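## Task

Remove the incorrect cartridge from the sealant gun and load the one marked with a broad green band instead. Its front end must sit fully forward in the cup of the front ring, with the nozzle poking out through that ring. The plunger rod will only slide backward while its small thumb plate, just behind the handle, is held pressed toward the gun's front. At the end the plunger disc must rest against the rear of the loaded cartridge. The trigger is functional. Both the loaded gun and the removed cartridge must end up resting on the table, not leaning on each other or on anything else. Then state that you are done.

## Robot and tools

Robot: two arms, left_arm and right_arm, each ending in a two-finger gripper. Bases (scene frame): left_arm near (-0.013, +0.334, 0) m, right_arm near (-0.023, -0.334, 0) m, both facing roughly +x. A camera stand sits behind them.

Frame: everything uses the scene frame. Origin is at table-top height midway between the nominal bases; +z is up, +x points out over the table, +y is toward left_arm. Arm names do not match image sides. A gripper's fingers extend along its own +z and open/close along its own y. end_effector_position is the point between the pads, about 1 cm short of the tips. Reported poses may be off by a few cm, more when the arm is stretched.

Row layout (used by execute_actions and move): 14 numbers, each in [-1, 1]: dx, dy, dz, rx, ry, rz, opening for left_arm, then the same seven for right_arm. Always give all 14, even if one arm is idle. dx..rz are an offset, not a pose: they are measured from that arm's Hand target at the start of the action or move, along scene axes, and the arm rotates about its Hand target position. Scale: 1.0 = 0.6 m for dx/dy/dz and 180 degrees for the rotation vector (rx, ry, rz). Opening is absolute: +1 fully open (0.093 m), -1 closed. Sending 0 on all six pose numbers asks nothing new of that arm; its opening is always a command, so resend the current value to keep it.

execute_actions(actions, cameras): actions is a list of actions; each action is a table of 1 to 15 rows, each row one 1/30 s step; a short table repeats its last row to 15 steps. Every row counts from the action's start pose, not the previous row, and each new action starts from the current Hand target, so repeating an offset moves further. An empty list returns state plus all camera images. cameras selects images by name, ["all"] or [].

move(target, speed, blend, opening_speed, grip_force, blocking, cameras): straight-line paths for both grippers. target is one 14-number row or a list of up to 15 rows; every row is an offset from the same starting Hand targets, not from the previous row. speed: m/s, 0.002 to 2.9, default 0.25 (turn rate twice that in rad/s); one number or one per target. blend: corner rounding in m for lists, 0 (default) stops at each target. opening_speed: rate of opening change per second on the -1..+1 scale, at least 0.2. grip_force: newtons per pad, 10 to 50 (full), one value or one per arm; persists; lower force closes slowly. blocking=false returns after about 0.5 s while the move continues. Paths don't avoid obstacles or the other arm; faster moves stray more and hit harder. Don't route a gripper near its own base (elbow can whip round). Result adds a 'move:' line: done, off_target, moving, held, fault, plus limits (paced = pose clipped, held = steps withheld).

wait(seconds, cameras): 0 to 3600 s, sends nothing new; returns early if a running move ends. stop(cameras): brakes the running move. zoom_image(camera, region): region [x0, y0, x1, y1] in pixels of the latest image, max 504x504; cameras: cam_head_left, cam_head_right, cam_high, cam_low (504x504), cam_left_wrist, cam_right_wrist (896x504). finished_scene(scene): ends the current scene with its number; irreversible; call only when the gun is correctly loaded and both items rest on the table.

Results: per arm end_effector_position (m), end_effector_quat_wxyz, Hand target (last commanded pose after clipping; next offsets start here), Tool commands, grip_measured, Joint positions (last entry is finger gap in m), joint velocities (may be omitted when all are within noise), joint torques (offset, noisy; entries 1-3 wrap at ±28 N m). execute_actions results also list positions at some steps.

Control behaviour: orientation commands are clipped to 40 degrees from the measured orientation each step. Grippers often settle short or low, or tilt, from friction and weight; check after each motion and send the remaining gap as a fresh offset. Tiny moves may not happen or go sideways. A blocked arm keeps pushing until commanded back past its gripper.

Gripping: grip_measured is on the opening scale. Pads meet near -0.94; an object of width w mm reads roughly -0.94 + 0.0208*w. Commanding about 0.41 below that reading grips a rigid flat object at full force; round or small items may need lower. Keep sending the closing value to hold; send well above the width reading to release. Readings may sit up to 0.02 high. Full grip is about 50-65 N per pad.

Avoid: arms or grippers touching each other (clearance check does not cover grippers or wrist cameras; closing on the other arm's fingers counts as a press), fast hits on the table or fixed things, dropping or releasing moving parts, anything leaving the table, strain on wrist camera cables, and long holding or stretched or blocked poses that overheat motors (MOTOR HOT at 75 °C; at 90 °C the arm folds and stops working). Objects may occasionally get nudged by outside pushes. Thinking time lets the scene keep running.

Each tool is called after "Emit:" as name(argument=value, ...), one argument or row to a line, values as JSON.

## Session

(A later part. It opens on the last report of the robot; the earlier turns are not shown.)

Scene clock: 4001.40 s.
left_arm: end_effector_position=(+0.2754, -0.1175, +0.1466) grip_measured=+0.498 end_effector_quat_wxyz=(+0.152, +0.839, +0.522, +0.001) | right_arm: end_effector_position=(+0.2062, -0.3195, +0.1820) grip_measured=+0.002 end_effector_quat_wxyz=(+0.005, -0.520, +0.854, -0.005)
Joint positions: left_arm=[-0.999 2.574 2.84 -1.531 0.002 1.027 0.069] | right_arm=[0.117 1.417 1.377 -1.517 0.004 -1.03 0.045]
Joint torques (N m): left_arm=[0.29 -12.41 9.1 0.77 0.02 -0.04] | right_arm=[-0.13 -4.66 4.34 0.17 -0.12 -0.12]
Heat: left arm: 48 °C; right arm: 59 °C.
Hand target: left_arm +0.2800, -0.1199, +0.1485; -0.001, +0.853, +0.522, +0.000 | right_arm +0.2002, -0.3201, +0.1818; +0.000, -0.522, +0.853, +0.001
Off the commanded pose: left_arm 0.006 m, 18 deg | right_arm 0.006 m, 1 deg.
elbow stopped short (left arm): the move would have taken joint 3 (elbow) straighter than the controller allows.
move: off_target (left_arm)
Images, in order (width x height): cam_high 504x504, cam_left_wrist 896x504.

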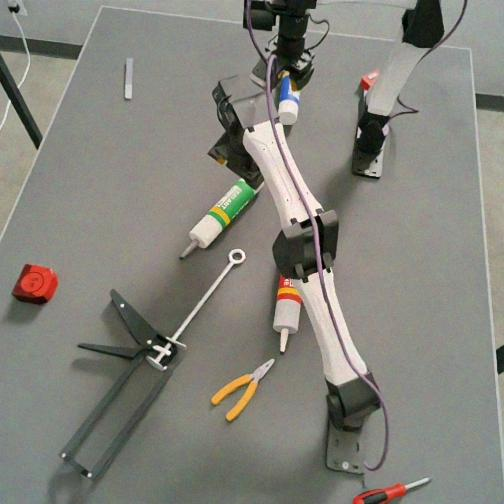

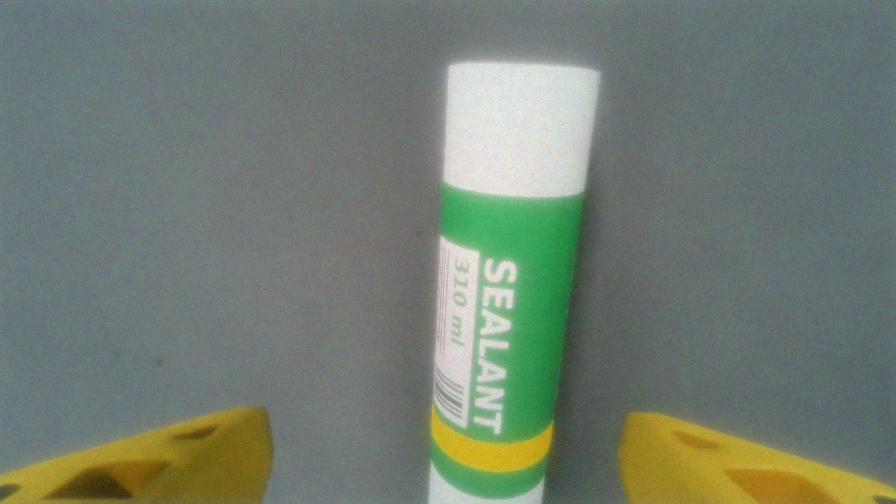

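Emit:
move(
  target=[
    [0.0175,0.0108,-0.131,0,0,-0.011,0.5,0,0,0,0,0,0,0],
  ],
  speed=0.2,
  cameras=["cam_left_wrist"],
)

Scene clock: 4032.70 s.
left_arm: end_effector_position=(+0.2845, -0.1113, +0.0693) grip_measured=+0.498 end_effector_quat_wxyz=(+0.079, +0.856, +0.510, +0.003) | right_arm: end_effector_position=(+0.2062, -0.3195, +0.1820) grip_measured=+0.002 end_effector_quat_wxyz=(+0.005, -0.520, +0.854, -0.005)
Joint positions: left_arm=[-0.979 2.726 2.845 -1.531 0.002 1.085 0.069] | right_arm=[0.117 1.417 1.377 -1.517 0.004 -1.03 0.045]
Joint torques (N m): left_arm=[0.46 -13.05 8.64 0.46 0 -0.02] | right_arm=[-0.13 -4.66 4.34 0.17 -0.12 -0.12]
Heat: left arm: 61 °C; right arm: 50 °C.
Hand target: left_arm +0.2904, -0.1135, +0.0699; -0.001, +0.862, +0.507, +0.000 | right_arm +0.2002, -0.3201, +0.1818; +0.000, -0.522, +0.853, +0.001
Off the commanded pose: left_arm 0.006 m, 9 deg | right_arm 0.006 m, 1 deg.
elbow stopped short (left arm): the move would have taken joint 3 (elbow) straighter than the controller allows.
move: off_target (left_arm)

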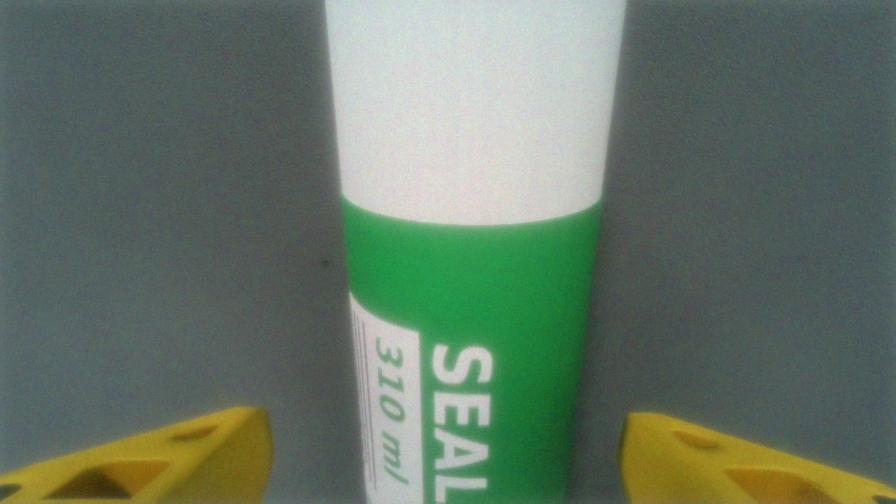

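Emit:
move(
  target=[
    [-0.0073,0.004,-0.05,0,0,0,0.5,0,0,0,0,0,0,0],
    [-0.0073,0.004,-0.07,0,0,0,0.5,0,0,0,0,0,0,0],
  ],
  speed=0.15,
  cameras=["cam_left_wrist"],
)

Scene clock: 4041.53 s.
left_arm: end_effector_position=(+0.2818, -0.1072, +0.0299) grip_measured=+0.498 end_effector_quat_wxyz=(+0.041, +0.858, +0.511, +0.001) | right_arm: end_effector_position=(+0.2062, -0.3195, +0.1820) grip_measured=+0.002 end_effector_quat_wxyz=(+0.005, -0.520, +0.854, -0.005)
Joint positions: left_arm=[-0.979 2.803 2.845 -1.531 0.002 1.086 0.069] | right_arm=[0.117 1.417 1.377 -1.517 0.004 -1.03 0.045]
Joint torques (N m): left_arm=[-0.01 -12.94 8.59 0.36 0 -0.06] | right_arm=[-0.13 -4.66 4.34 0.17 -0.12 -0.12]
Heat: left arm: 65 °C; right arm: 49 °C.
Hand target: left_arm +0.2860, -0.1111, +0.0279; -0.001, +0.862, +0.507, +0.000 | right_arm +0.2002, -0.3201, +0.1818; +0.000, -0.522, +0.853, +0.001
Off the commanded pose: left_arm 0.006 m, 5 deg | right_arm 0.006 m, 1 deg.
elbow stopped short (left arm): the move would have taken joint 3 (elbow) straighter than the controller allows.
move: off_target (left_arm)

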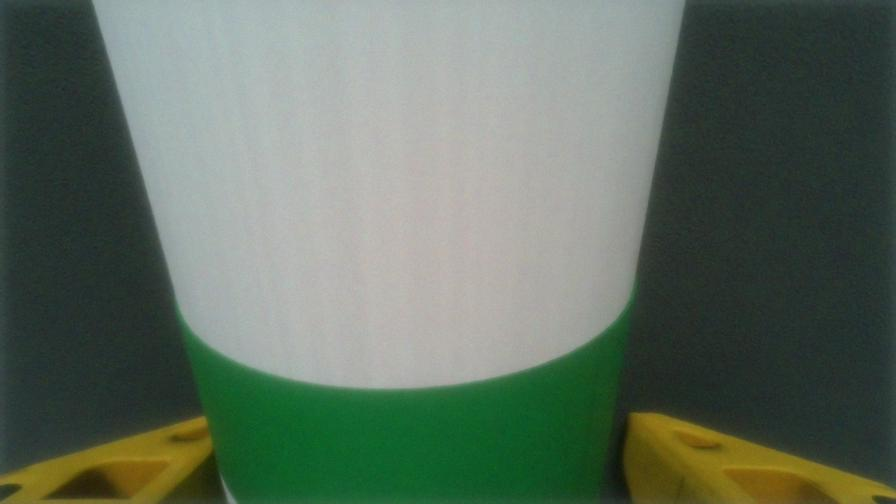

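Emit:
move(
  target=[
    [0.0055,-0.003,-0.004,0,0,0,0.5,0,0,0,0,0,0,0],
    [0.0055,-0.003,-0.004,0,0,0,-0.35,0,0,0,0,0,0,0],
  ],
  speed=0.1,
  opening_speed=1.0,
  cameras=["cam_left_wrist"],
)

Scene clock: 4056.60 s.
left_arm: end_effector_position=(+0.2839, -0.1103, +0.0303) grip_measured=-0.101 end_effector_quat_wxyz=(+0.049, +0.858, +0.511, +0.002) | right_arm: end_effector_position=(+0.2062, -0.3195, +0.1820) grip_measured=+0.002 end_effector_quat_wxyz=(+0.005, -0.520, +0.854, -0.005)
Joint positions: left_arm=[-0.979 2.803 2.845 -1.516 0.002 1.086 0.04] | right_arm=[0.117 1.417 1.377 -1.517 0.004 -1.03 0.045]
Joint torques (N m): left_arm=[0.32 -12.53 8.75 0.42 0 -0.02] | right_arm=[-0.12 -4.66 4.34 0.17 -0.12 -0.12]
Heat: left arm: 64 °C; right arm: 47 °C.
Hand target: left_arm +0.2893, -0.1129, +0.0255; +0.000, +0.862, +0.507, +0.000 | right_arm +0.2002, -0.3201, +0.1818; +0.000, -0.522, +0.853, +0.001
Off the commanded pose: left_arm 0.008 m, 6 deg | right_arm 0.006 m, 1 deg.
elbow stopped short (left arm): the move would have taken joint 3 (elbow) straighter than the controller allows.
move: off_target (left_arm); target 2's new opening was sent with left_arm's hand 0.008 m and 5 deg from that target

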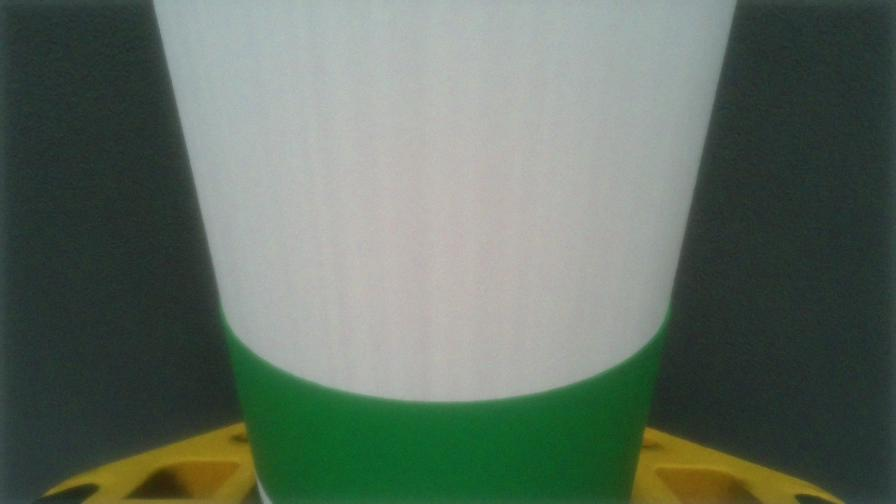

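Emit:
move(
  target=[
    [0,0,0,0,0,0,0.3,0,0,0,0,0,0,0],
    [0,0,0.010,0,0,0,0.3,0,0,0,0,0,0,0],
    [0,0,0.010,0,0,0,-0.35,0,0,0,0,0,0,0],
  ],
  speed=0.1,
  opening_speed=1.0,
  cameras=["cam_left_wrist"],
)

Scene clock: 4068.73 s.
left_arm: end_effector_position=(+0.2840, -0.1104, +0.0303) grip_measured=-0.101 end_effector_quat_wxyz=(+0.049, +0.858, +0.511, +0.002) | right_arm: end_effector_position=(+0.2062, -0.3195, +0.1820) grip_measured=+0.002 end_effector_quat_wxyz=(+0.005, -0.520, +0.854, -0.005)
Joint positions: left_arm=[-0.979 2.803 2.845 -1.515 0.002 1.086 0.04] | right_arm=[0.117 1.417 1.377 -1.517 0.004 -1.03 0.045]
Joint torques (N m): left_arm=[0.32 -13.48 8.76 0.36 0 -0.02] | right_arm=[-0.13 -4.64 4.34 0.17 -0.12 -0.12]
Heat: left arm: 64 °C; right arm: 46 °C.
Hand target: left_arm +0.2893, -0.1129, +0.0315; -0.001, +0.862, +0.507, +0.000 | right_arm +0.2002, -0.3201, +0.1818; +0.000, -0.522, +0.853, +0.001
Off the commanded pose: left_arm 0.006 m, 6 deg | right_arm 0.006 m, 1 deg.
elbow stopped short (left arm): the move would have taken joint 3 (elbow) straighter than the controller allows.
move: off_target (left_arm); target 3's new opening was sent with left_arm's hand 0.006 m and 6 deg from that target

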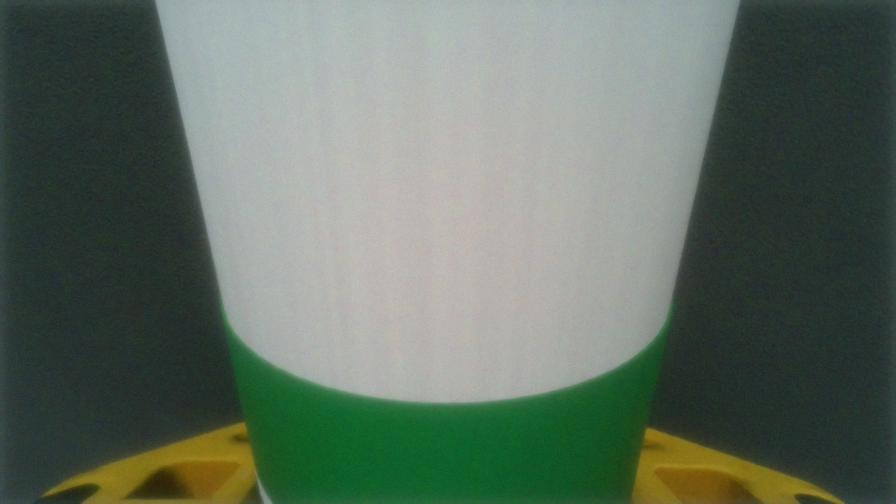

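Emit:
move(
  target=[
    [0,0,0,0,0,0,0.3,0,0,0,0,0,0,0],
    [0,0,0.028,0,0,0,0.3,0,0,0,0,0,0,0],
    [0,0,0.016,0,0,0,0.3,0,0,0,0,0,0,0],
    [0,0,0.016,0,0,0,-0.35,0,0,0,0,0,0,0],
  ],
  speed=0.1,
  opening_speed=1.0,
  cameras=["cam_left_wrist"],
)

Scene clock: 4077.07 s.
left_arm: end_effector_position=(+0.2840, -0.1104, +0.0303) grip_measured=-0.101 end_effector_quat_wxyz=(+0.049, +0.858, +0.511, +0.002) | right_arm: end_effector_position=(+0.2062, -0.3195, +0.1820) grip_measured=+0.002 end_effector_quat_wxyz=(+0.005, -0.520, +0.854, -0.005)
Joint positions: left_arm=[-0.979 2.803 2.845 -1.515 0.002 1.086 0.04] | right_arm=[0.117 1.417 1.377 -1.517 0.004 -1.03 0.045]
Joint torques (N m): left_arm=[0.29 -15.06 8.72 0.29 0 -0.02] | right_arm=[-0.13 -4.66 4.34 0.17 -0.12 -0.12]
Heat: left arm: 66 °C; right arm: 46 °C.
Hand target: left_arm +0.2893, -0.1129, +0.0411; -0.001, +0.862, +0.507, +0.000 | right_arm +0.2002, -0.3201, +0.1818; +0.000, -0.522, +0.853, +0.001
Off the commanded pose: left_arm 0.012 m, 6 deg | right_arm 0.006 m, 1 deg.
elbow stopped short (left arm): the move would have taken joint 3 (elbow) straighter than the controller allows.
move: off_target (left_arm); target 4's new opening was sent with left_arm's hand 0.012 m and 6 deg from that target

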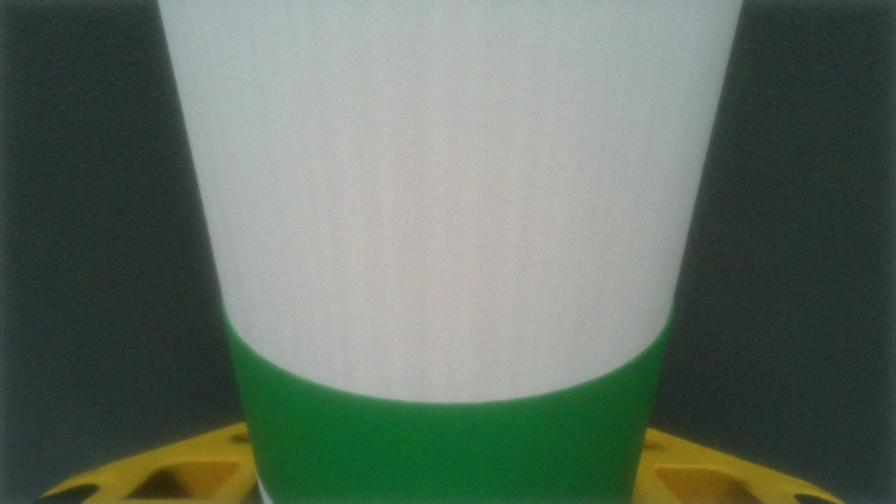

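Emit:
move(
  target=[
    [0.0,0.0,0.17,0,0,0,-0.35,0,0,0,0,0,0,0],
    [0.16,0.715,0.17,-0.0833,0.0444,0.0115,-0.35,0,0,0,0,0,0,0],
  ],
  speed=0.15,
  blend=0.03,
  cameras=["cam_left_wrist","cam_high","cam_low"],
)

Scene clock: 4105.07 s.
left_arm: end_effector_position=(+0.3842, +0.3222, +0.1136) grip_measured=-0.123 end_effector_quat_wxyz=(+0.066, +0.826, +0.549, -0.105) | right_arm: end_effector_position=(+0.2062, -0.3195, +0.1820) grip_measured=+0.002 end_effector_quat_wxyz=(+0.005, -0.520, +0.854, -0.005)
Joint positions: left_arm=[0.065 2.188 2.033 -1.534 0.22 2.044 0.039] | right_arm=[0.117 1.417 1.377 -1.517 0.004 -1.03 0.045]
Joint torques (N m): left_arm=[-0.73 -15.28 9.77 -0.5 0.37 0.03] | right_arm=[-0.13 -4.66 4.36 0.17 -0.12 -0.12]
Heat: left arm: 74 °C; right arm: 44 °C.
Hand target: left_arm +0.3854, +0.3161, +0.1431; +0.077, +0.843, +0.517, -0.126 | right_arm +0.2002, -0.3201, +0.1818; +0.000, -0.522, +0.853, +0.001
Off the commanded pose: left_arm 0.030 m, 5 deg | right_arm 0.006 m, 1 deg.
elbow stopped short (left arm): the move would have taken joint 3 (elbow) straighter than the controller allows.
joint sent to its limit (left arm) — joint 4 (wrist pitch), lower limit; joint 6 (wrist roll), upper limit. The joint targets are off in orientation, not in position.
move: off_target (left_arm)
Images, in order (width x height): cam_high 504x504, cam_low 504x504, cam_left_wrist 896x504.

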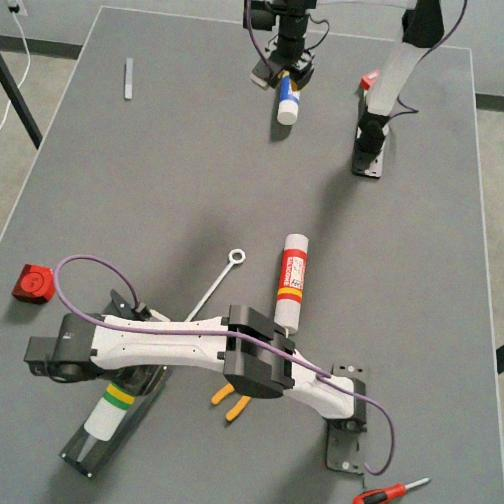

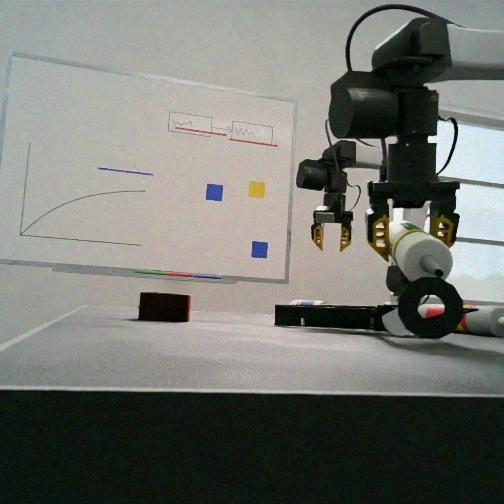

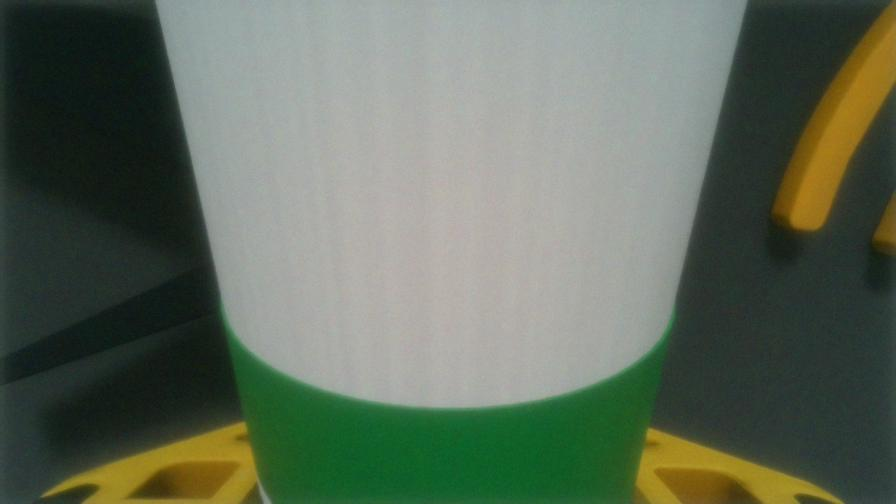

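Emit:
move(
  target=[
    [0.0,0.0,-0.06,0,0,0,-0.35,0,0,0,0,0,0,0],
  ],
  speed=0.12,
  cameras=["cam_low","cam_high","cam_head_left"],
)

Emit:
zoom_image(
  camera="cam_low",
  region=[340, 180, 504, 360],
)

Emit:
zoom_image(
  camera="cam_high",
  region=[0, 300, 250, 504],
)

Scene clock: 4112.90 s.
left_arm: end_effector_position=(+0.3849, +0.3217, +0.0988) grip_measured=-0.123 end_effector_quat_wxyz=(+0.057, +0.825, +0.549, -0.120) | right_arm: end_effector_position=(+0.2062, -0.3195, +0.1820) grip_measured=+0.002 end_effector_quat_wxyz=(+0.005, -0.520, +0.854, -0.005)
Joint positions: left_arm=[0.063 2.227 2.033 -1.53 0.219 2.045 0.039] | right_arm=[0.117 1.417 1.377 -1.517 0.004 -1.03 0.045]
Joint torques (N m): left_arm=[-0.94 -12.33 7.62 -0.41 0.29 0.02] | right_arm=[-0.13 -4.66 4.34 0.17 -0.12 -0.12]
Heat: left arm: 79 °C; right arm: 44 °C. Fold the left arm in close to its base, or ease its load, before you think long.
Hand target: left_arm +0.3853, +0.3161, +0.1071; +0.077, +0.843, +0.517, -0.126 | right_arm +0.2002, -0.3201, +0.1818; +0.000, -0.522, +0.853, +0.001
Off the commanded pose: left_arm 0.010 m, 5 deg | right_arm 0.006 m, 1 deg.
MOTOR HOT: joint 2 (shoulder) of the left arm reports 79 °C; the controller's stop level is 90 °C. To cool a motor, set the load down, stop pushing, or move to a pose that needs little force.
joint sent to its limit (left arm) — joint 6 (wrist roll), upper limit. The joint targets are off in orientation, not in position.
move: off_target (left_arm)
Images, in order (width x height): cam_head_left 504x504, cam_high 504x504, cam_low 504x504.

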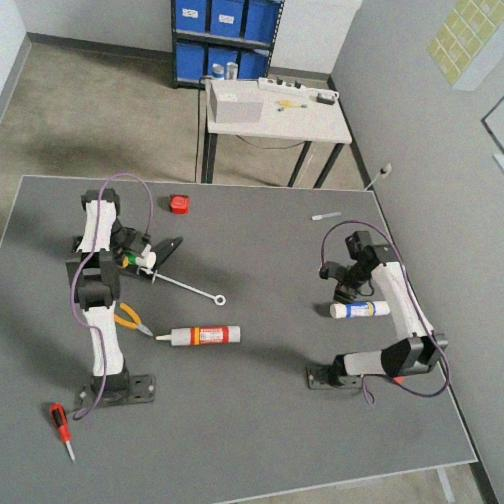

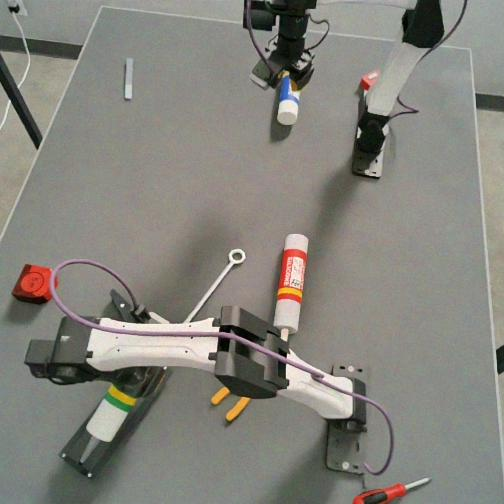

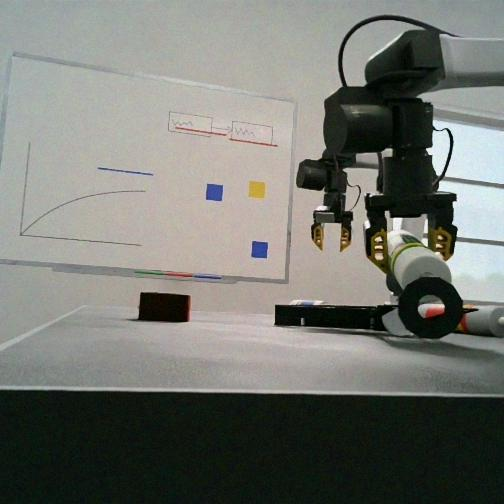

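Scaled by 2.800.

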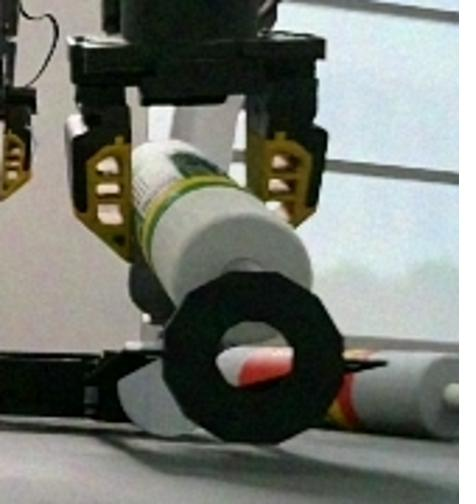

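Scaled by 2.016.

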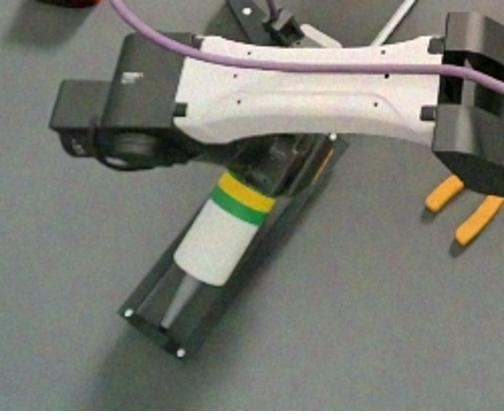

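Emit:
move(
  target=[
    [0.0055,-0.0063,-0.0325,0,0,0,-0.35,0,0,0,0,0,0,0],
  ],
  speed=0.1,
  cameras=["cam_low","cam_high"],
)

Emit:
zoom_image(
  camera="cam_low",
  region=[380, 220, 504, 350],
)

Emit:
zoom_image(
  camera="cam_high",
  region=[30, 350, 200, 504],
)

Scene clock: 4132.20 s.
left_arm: end_effector_position=(+0.3888, +0.3181, +0.0805) grip_measured=-0.123 end_effector_quat_wxyz=(+0.057, +0.828, +0.545, -0.119) | right_arm: end_effector_position=(+0.2062, -0.3195, +0.1820) grip_measured=+0.002 end_effector_quat_wxyz=(+0.005, -0.520, +0.854, -0.005)
Joint positions: left_arm=[0.053 2.241 1.984 -1.463 0.219 2.045 0.039] | right_arm=[0.117 1.417 1.377 -1.517 0.004 -1.03 0.045]
Joint torques (N m): left_arm=[-0.75 -12.23 6.87 -0.37 0.35 0.02] | right_arm=[-0.12 -4.66 4.34 0.17 -0.12 -0.12]
Heat: left arm: 78 °C; right arm: 44 °C. Fold the left arm in close to its base, or ease its load, before you think long.
Hand target: left_arm +0.3886, +0.3123, +0.0875; +0.076, +0.843, +0.517, -0.126 | right_arm +0.2002, -0.3201, +0.1818; +0.000, -0.522, +0.853, +0.001
Off the commanded pose: left_arm 0.009 m, 4 deg | right_arm 0.006 m, 1 deg.
MOTOR HOT: still on. Joint 2 (shoulder) of the left arm reports 78 °C.
joint sent to its limit (left arm) — joint 6 (wrist roll), upper limit. The joint targets still meet the commanded pose.
move: off_target (left_arm)
Images, in order (width x height): cam_high 504x504, cam_low 504x504.

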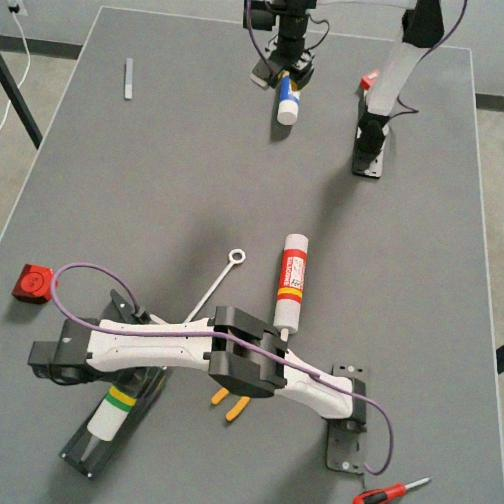

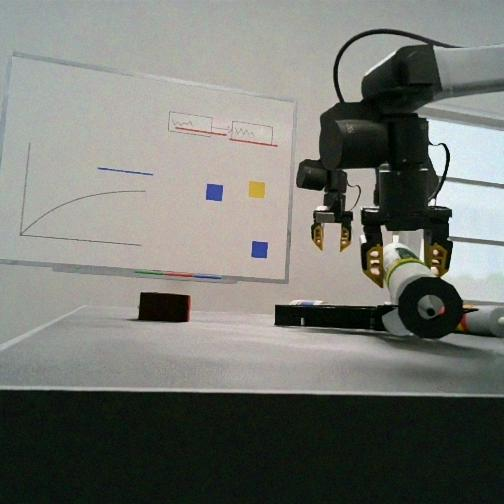

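Scaled by 3.877.

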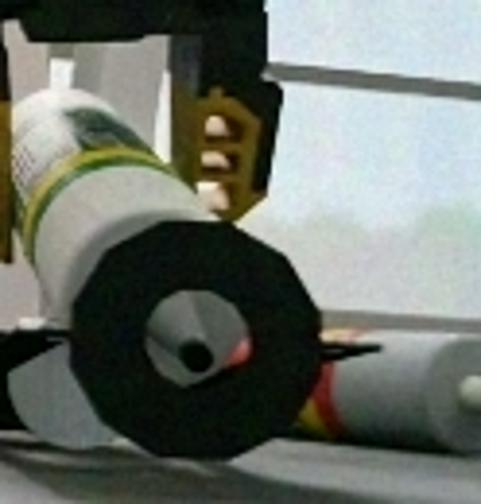

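Scaled by 2.965.

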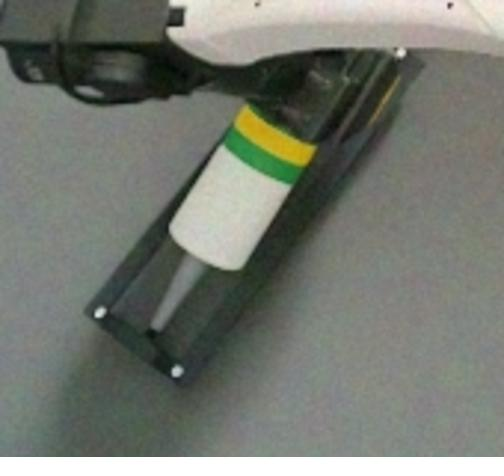

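Emit:
move(
  target=[
    [0.0192,0.0394,-0.008,0,0,0,-0.35,0,0,0,0,0,0,0],
  ],
  speed=0.08,
  cameras=["cam_low","cam_high"],
)

Emit:
zoom_image(
  camera="cam_low",
  region=[380, 220, 504, 350],
)

Emit:
zoom_image(
  camera="cam_high",
  region=[30, 350, 200, 504],
)

Scene clock: 4141.47 s.
left_arm: end_effector_position=(+0.3945, +0.3315, +0.0688) grip_measured=-0.123 end_effector_quat_wxyz=(+0.055, +0.820, +0.556, -0.124) | right_arm: end_effector_position=(+0.2062, -0.3195, +0.1820) grip_measured=+0.002 end_effector_quat_wxyz=(+0.005, -0.520, +0.854, -0.005)
Joint positions: left_arm=[0.085 2.286 2.01 -1.46 0.218 2.051 0.039] | right_arm=[0.117 1.417 1.377 -1.517 0.004 -1.03 0.045]
Joint torques (N m): left_arm=[0.62 -12.14 10.65 -0.6 0.14 -0.04] | right_arm=[-0.14 -4.66 4.34 0.17 -0.12 -0.12]
Heat: left arm: 75 °C; right arm: 43 °C. Fold the left arm in close to its base, or ease its load, before you think long.
Hand target: left_arm +0.4001, +0.3359, +0.0828; +0.077, +0.843, +0.517, -0.126 | right_arm +0.2002, -0.3201, +0.1818; +0.000, -0.522, +0.853, +0.001
Off the commanded pose: left_arm 0.016 m, 6 deg | right_arm 0.006 m, 1 deg.
MOTOR HOT: still on. Joint 2 (shoulder) of the left arm reports 75 °C.
joint sent to its limit (left arm) — joint 6 (wrist roll), upper limit. The joint targets are off in orientation, not in position.
move: off_target (left_arm)
Images, in order (width x height): cam_high 504x504, cam_low 504x504.

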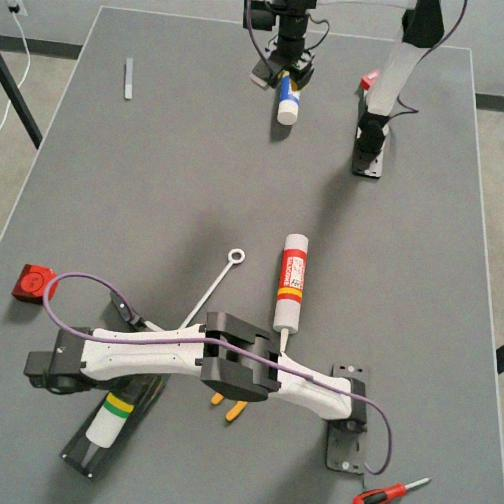

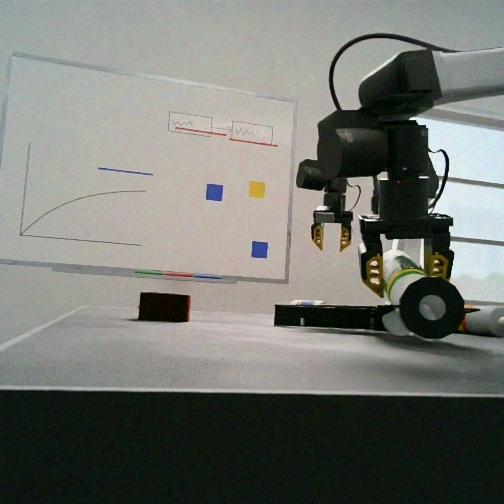

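Scaled by 3.877.

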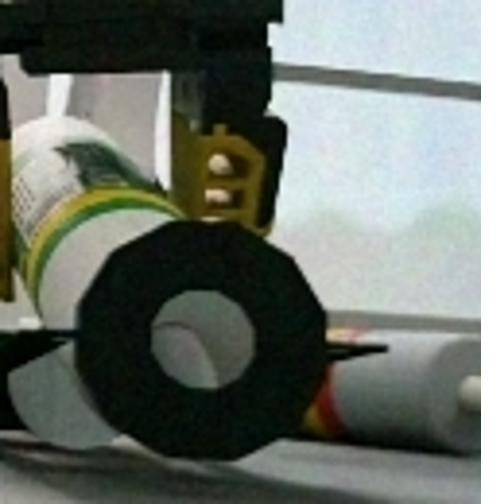

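Scaled by 2.965.

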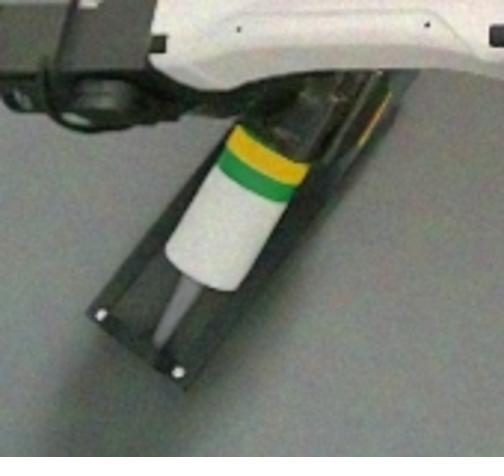

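Emit:
move(
  target=[
    [-0.0133,-0.0267,0.022,0,0,0,-0.35,0,0,0,0,0,0,0],
  ],
  speed=0.08,
  cameras=["cam_low"],
)

Emit:
zoom_image(
  camera="cam_low",
  region=[380, 220, 504, 350],
)

Scene clock: 4146.73 s.
left_arm: end_effector_position=(+0.3917, +0.3245, +0.0692) grip_measured=-0.123 end_effector_quat_wxyz=(+0.052, +0.824, +0.549, -0.129) | right_arm: end_effector_position=(+0.2062, -0.3195, +0.1820) grip_measured=+0.002 end_effector_quat_wxyz=(+0.005, -0.520, +0.854, -0.005)
Joint positions: left_arm=[0.068 2.286 2.01 -1.471 0.218 2.051 0.039] | right_arm=[0.117 1.417 1.377 -1.517 0.004 -1.03 0.045]
Joint torques (N m): left_arm=[-0.69 -15.21 9.42 -0.74 0.28 -0.04] | right_arm=[-0.13 -4.66 4.34 0.17 -0.12 -0.12]
Heat: left arm: 73 °C; right arm: 43 °C. Fold the left arm in close to its base, or ease its load, before you think long.
Hand target: left_arm +0.3921, +0.3199, +0.0960; +0.077, +0.843, +0.517, -0.126 | right_arm +0.2002, -0.3201, +0.1818; +0.000, -0.522, +0.853, +0.001
Off the commanded pose: left_arm 0.027 m, 5 deg | right_arm 0.006 m, 1 deg.
MOTOR HOT: still on. Joint 2 (shoulder) of the left arm reports 73 °C.
joint sent to its limit (left arm) — joint 6 (wrist roll), upper limit. The joint targets are off in orientation, not in position.
move: off_target (left_arm)

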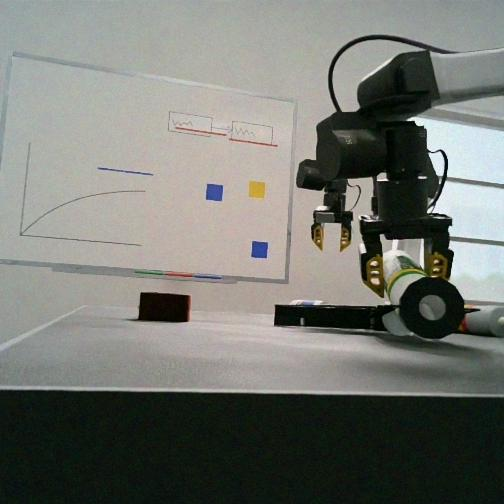

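Scaled by 3.877.

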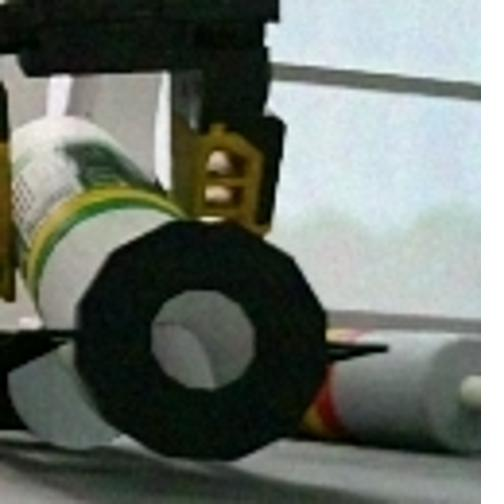

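Emit:
move(
  target=[
    [-0.0,-0.0,0.03,0,0,0,-0.35,0,0,0,0,0,0,0],
  ],
  speed=0.08,
)

Scene clock: 4152.40 s.
left_arm: end_effector_position=(+0.3895, +0.3243, +0.0806) grip_measured=-0.123 end_effector_quat_wxyz=(+0.049, +0.824, +0.549, -0.133) | right_arm: end_effector_position=(+0.2062, -0.3195, +0.1820) grip_measured=+0.002 end_effector_quat_wxyz=(+0.005, -0.520, +0.854, -0.005)
Joint positions: left_arm=[0.068 2.286 2.054 -1.525 0.218 2.052 0.039] | right_arm=[0.117 1.417 1.377 -1.517 0.004 -1.03 0.045]
Joint torques (N m): left_arm=[-0.7 -16.12 10.25 -0.74 0.28 -0.05] | right_arm=[-0.12 -4.66 4.34 0.17 -0.12 -0.12]
Heat: left arm: 73 °C; right arm: 43 °C. Fold the left arm in close to its base, or ease its load, before you think long.
Hand target: left_arm +0.3922, +0.3200, +0.1141; +0.077, +0.843, +0.517, -0.126 | right_arm +0.2002, -0.3201, +0.1818; +0.000, -0.522, +0.853, +0.001
Off the commanded pose: left_arm 0.034 m, 5 deg | right_arm 0.006 m, 1 deg.
MOTOR HOT: still on. Joint 2 (shoulder) of the left arm reports 73 °C.
joint sent to its limit (left arm) — joint 4 (wrist pitch), lower limit; joint 6 (wrist roll), upper limit. The joint targets are off in orientation, not in position.
move: off_target (left_arm)

Emit:
move(
  target=[
    [0.0118,0.0235,-0.028,0,0,0,-0.35,0,0,0,0,0,0,0],
  ],
  speed=0.08,
  cameras=["cam_low"],
)

Emit:
zoom_image(
  camera="cam_low",
  region=[380, 220, 504, 350],
)

Scene clock: 4165.97 s.
left_arm: end_effector_position=(+0.3931, +0.3320, +0.0837) grip_measured=-0.123 end_effector_quat_wxyz=(+0.051, +0.821, +0.555, -0.125) | right_arm: end_effector_position=(+0.2062, -0.3195, +0.1820) grip_measured=+0.002 end_effector_quat_wxyz=(+0.005, -0.520, +0.854, -0.005)
Joint positions: left_arm=[0.083 2.286 2.07 -1.525 0.21 2.052 0.039] | right_arm=[0.117 1.417 1.377 -1.517 0.004 -1.03 0.045]
Joint torques (N m): left_arm=[0.44 -12.21 10.54 -0.5 0.21 -0.05] | right_arm=[-0.13 -4.66 4.34 0.17 -0.12 -0.12]
Heat: left arm: 74 °C; right arm: 43 °C. Fold the left arm in close to its base, or ease its load, before you think long.
Hand target: left_arm +0.3993, +0.3340, +0.0972; +0.077, +0.843, +0.517, -0.126 | right_arm +0.2002, -0.3201, +0.1818; +0.000, -0.522, +0.853, +0.001
Off the commanded pose: left_arm 0.015 m, 6 deg | right_arm 0.006 m, 1 deg.
MOTOR HOT: still on. Joint 2 (shoulder) of the left arm reports 74 °C.
joint sent to its limit (left arm) — joint 6 (wrist roll), upper limit. The joint targets are off in orientation, not in position.
move: off_target (left_arm)

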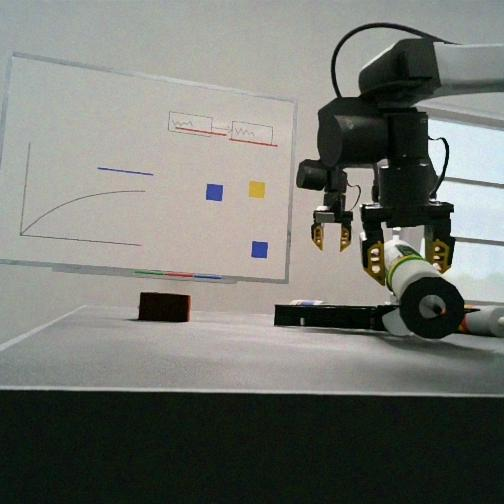

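Scaled by 3.877.

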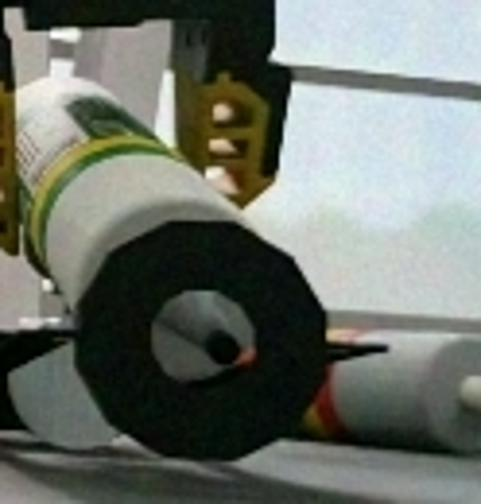

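Emit:
move(
  target=[
    [0.0095,-0.002,0.0,0,0,0,-0.35,0,0,0,0,0,0,0],
    [0.0275,0.032,-0.01,0,0,0,-0.35,0,0,0,0,0,0,0],
  ],
  speed=0.08,
  cameras=["cam_low","cam_high"],
)

Emit:
zoom_image(
  camera="cam_low",
  region=[380, 220, 504, 350],
)

Emit:
zoom_image(
  camera="cam_high",
  region=[30, 350, 200, 504],
)

Scene clock: 4181.57 s.
left_arm: end_effector_position=(+0.4124, +0.3513, +0.0768) grip_measured=-0.123 end_effector_quat_wxyz=(+0.053, +0.813, +0.569, -0.110) | right_arm: end_effector_position=(+0.2062, -0.3195, +0.1820) grip_measured=+0.002 end_effector_quat_wxyz=(+0.005, -0.520, +0.854, -0.005)
Joint positions: left_arm=[0.119 2.361 2.176 -1.532 0.197 2.052 0.039] | right_arm=[0.117 1.417 1.377 -1.517 0.004 -1.03 0.045]
Joint torques (N m): left_arm=[0.44 -12.68 10.5 -0.55 0.17 -0.04] | right_arm=[-0.13 -4.64 4.34 0.17 -0.12 -0.12]
Heat: left arm: 72 °C; right arm: 42 °C. Fold the left arm in close to its base, or ease its load, before you think long.
Hand target: left_arm +0.4158, +0.3532, +0.0912; +0.077, +0.843, +0.517, -0.126 | right_arm +0.2002, -0.3201, +0.1818; +0.000, -0.522, +0.853, +0.001
Off the commanded pose: left_arm 0.015 m, 8 deg | right_arm 0.006 m, 1 deg.
MOTOR HOT: still on. Joint 2 (shoulder) of the left arm reports 72 °C.
joint sent to its limit (left arm) — joint 4 (wrist pitch), lower limit; joint 6 (wrist roll), upper limit. The joint targets are off in orientation, not in position.
move: off_target (left_arm)
Images, in order (width x height): cam_high 504x504, cam_low 504x504.

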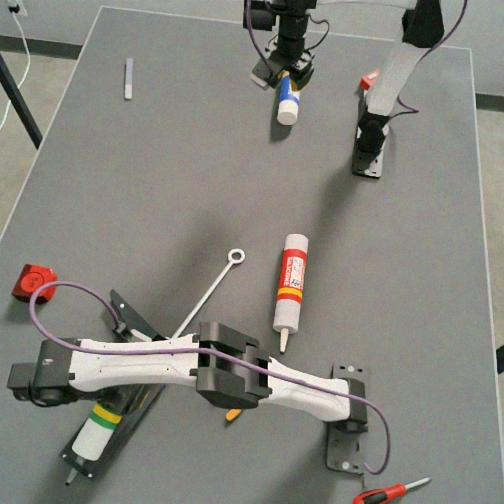

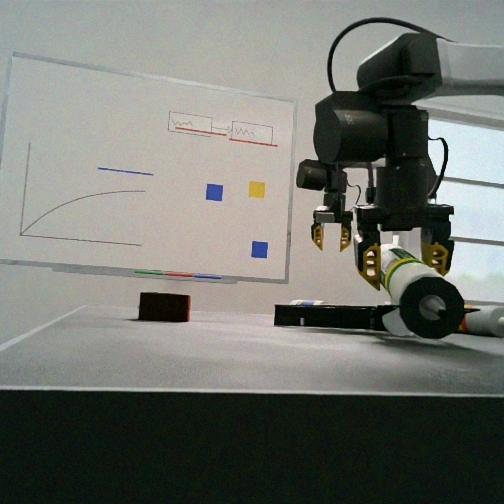

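Scaled by 3.877.

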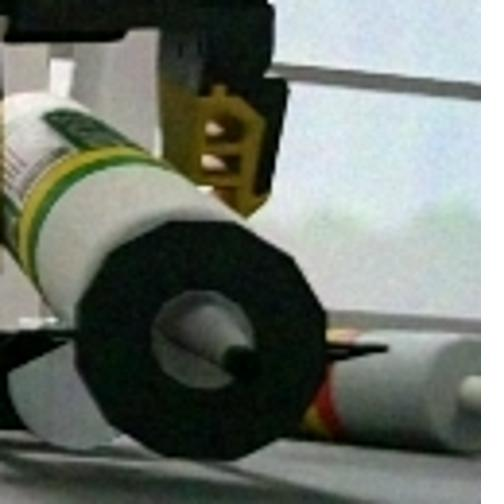

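Scaled by 2.965.

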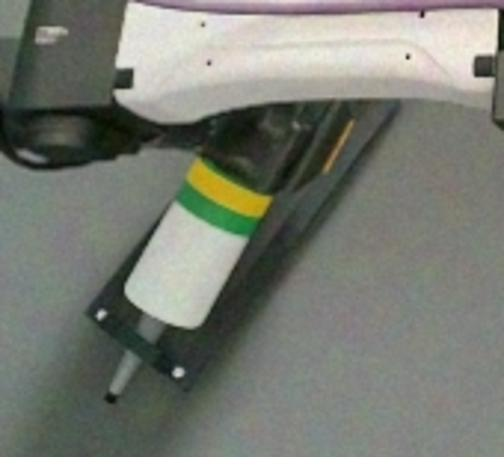

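Emit:
move(
  target=[
    [0.0,0.0235,-0.018,0,0,0,-0.35,0,0,0,0,0,0,0],
  ],
  speed=0.08,
  cameras=["cam_low","cam_high","cam_left_wrist"],
)

Emit:
zoom_image(
  camera="cam_low",
  region=[380, 220, 504, 350],
)

Emit:
zoom_image(
  camera="cam_high",
  region=[30, 350, 200, 504],
)

Scene clock: 4201.53 s.
left_arm: end_effector_position=(+0.4110, +0.3638, +0.0687) grip_measured=-0.123 end_effector_quat_wxyz=(+0.044, +0.806, +0.579, -0.113) | right_arm: end_effector_position=(+0.2062, -0.3195, +0.1820) grip_measured=+0.002 end_effector_quat_wxyz=(+0.005, -0.520, +0.854, -0.005)
Joint positions: left_arm=[0.143 2.379 2.176 -1.53 0.182 2.052 0.039] | right_arm=[0.117 1.417 1.377 -1.517 0.004 -1.03 0.045]
Joint torques (N m): left_arm=[0.55 -12.52 10.25 -0.51 0.18 -0.05] | right_arm=[-0.14 -4.64 4.34 0.17 -0.12 -0.12]
Heat: left arm: 76 °C; right arm: 42 °C. Fold the left arm in close to its base, or ease its load, before you think long.
Hand target: left_arm +0.4157, +0.3673, +0.0804; +0.077, +0.843, +0.517, -0.126 | right_arm +0.2002, -0.3201, +0.1818; +0.000, -0.522, +0.853, +0.001
Off the commanded pose: left_arm 0.013 m, 9 deg | right_arm 0.006 m, 1 deg.
MOTOR HOT: still on. Joint 2 (shoulder) of the left arm reports 76 °C.
joint sent to its limit (left arm) — joint 6 (wrist roll), upper limit. The joint targets are off in orientation, not in position.
move: off_target (left_arm)
Images, in order (width x height): cam_high 504x504, cam_low 504x504, cam_left_wrist 896x504.

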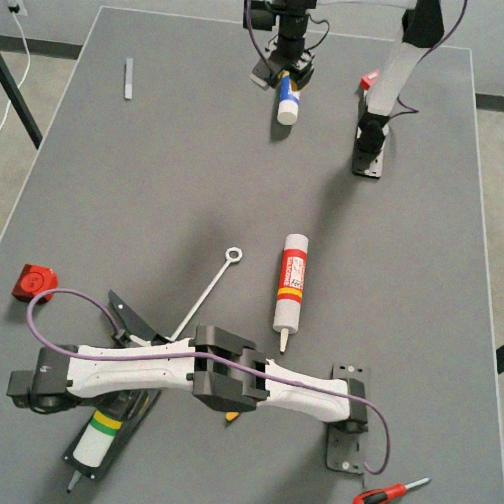

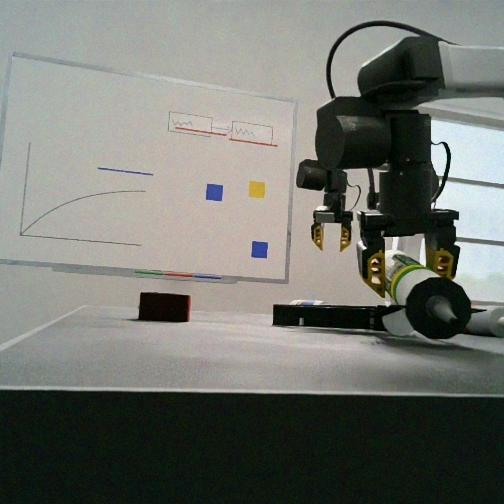

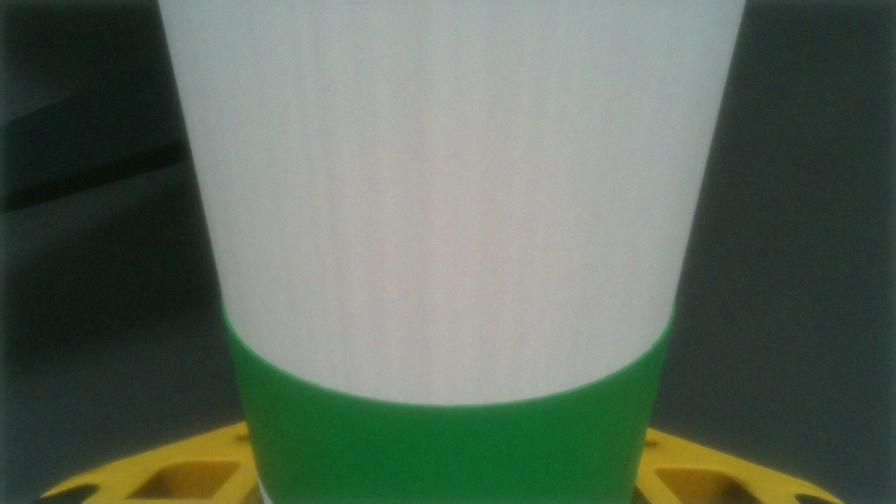

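Scaled by 3.877.

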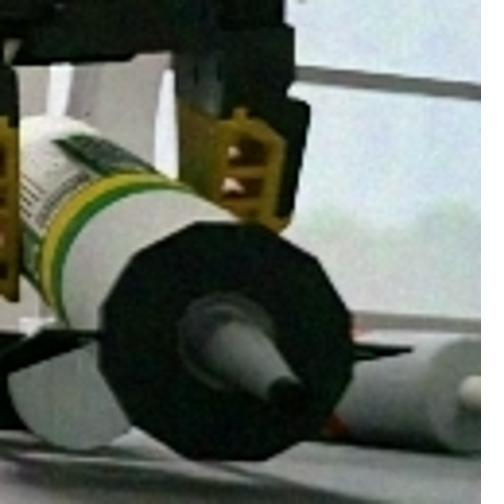

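Scaled by 2.965.

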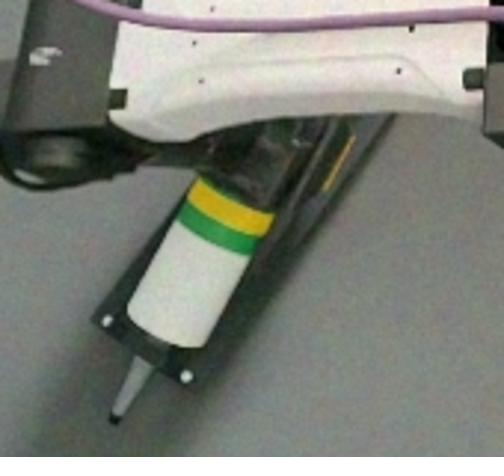

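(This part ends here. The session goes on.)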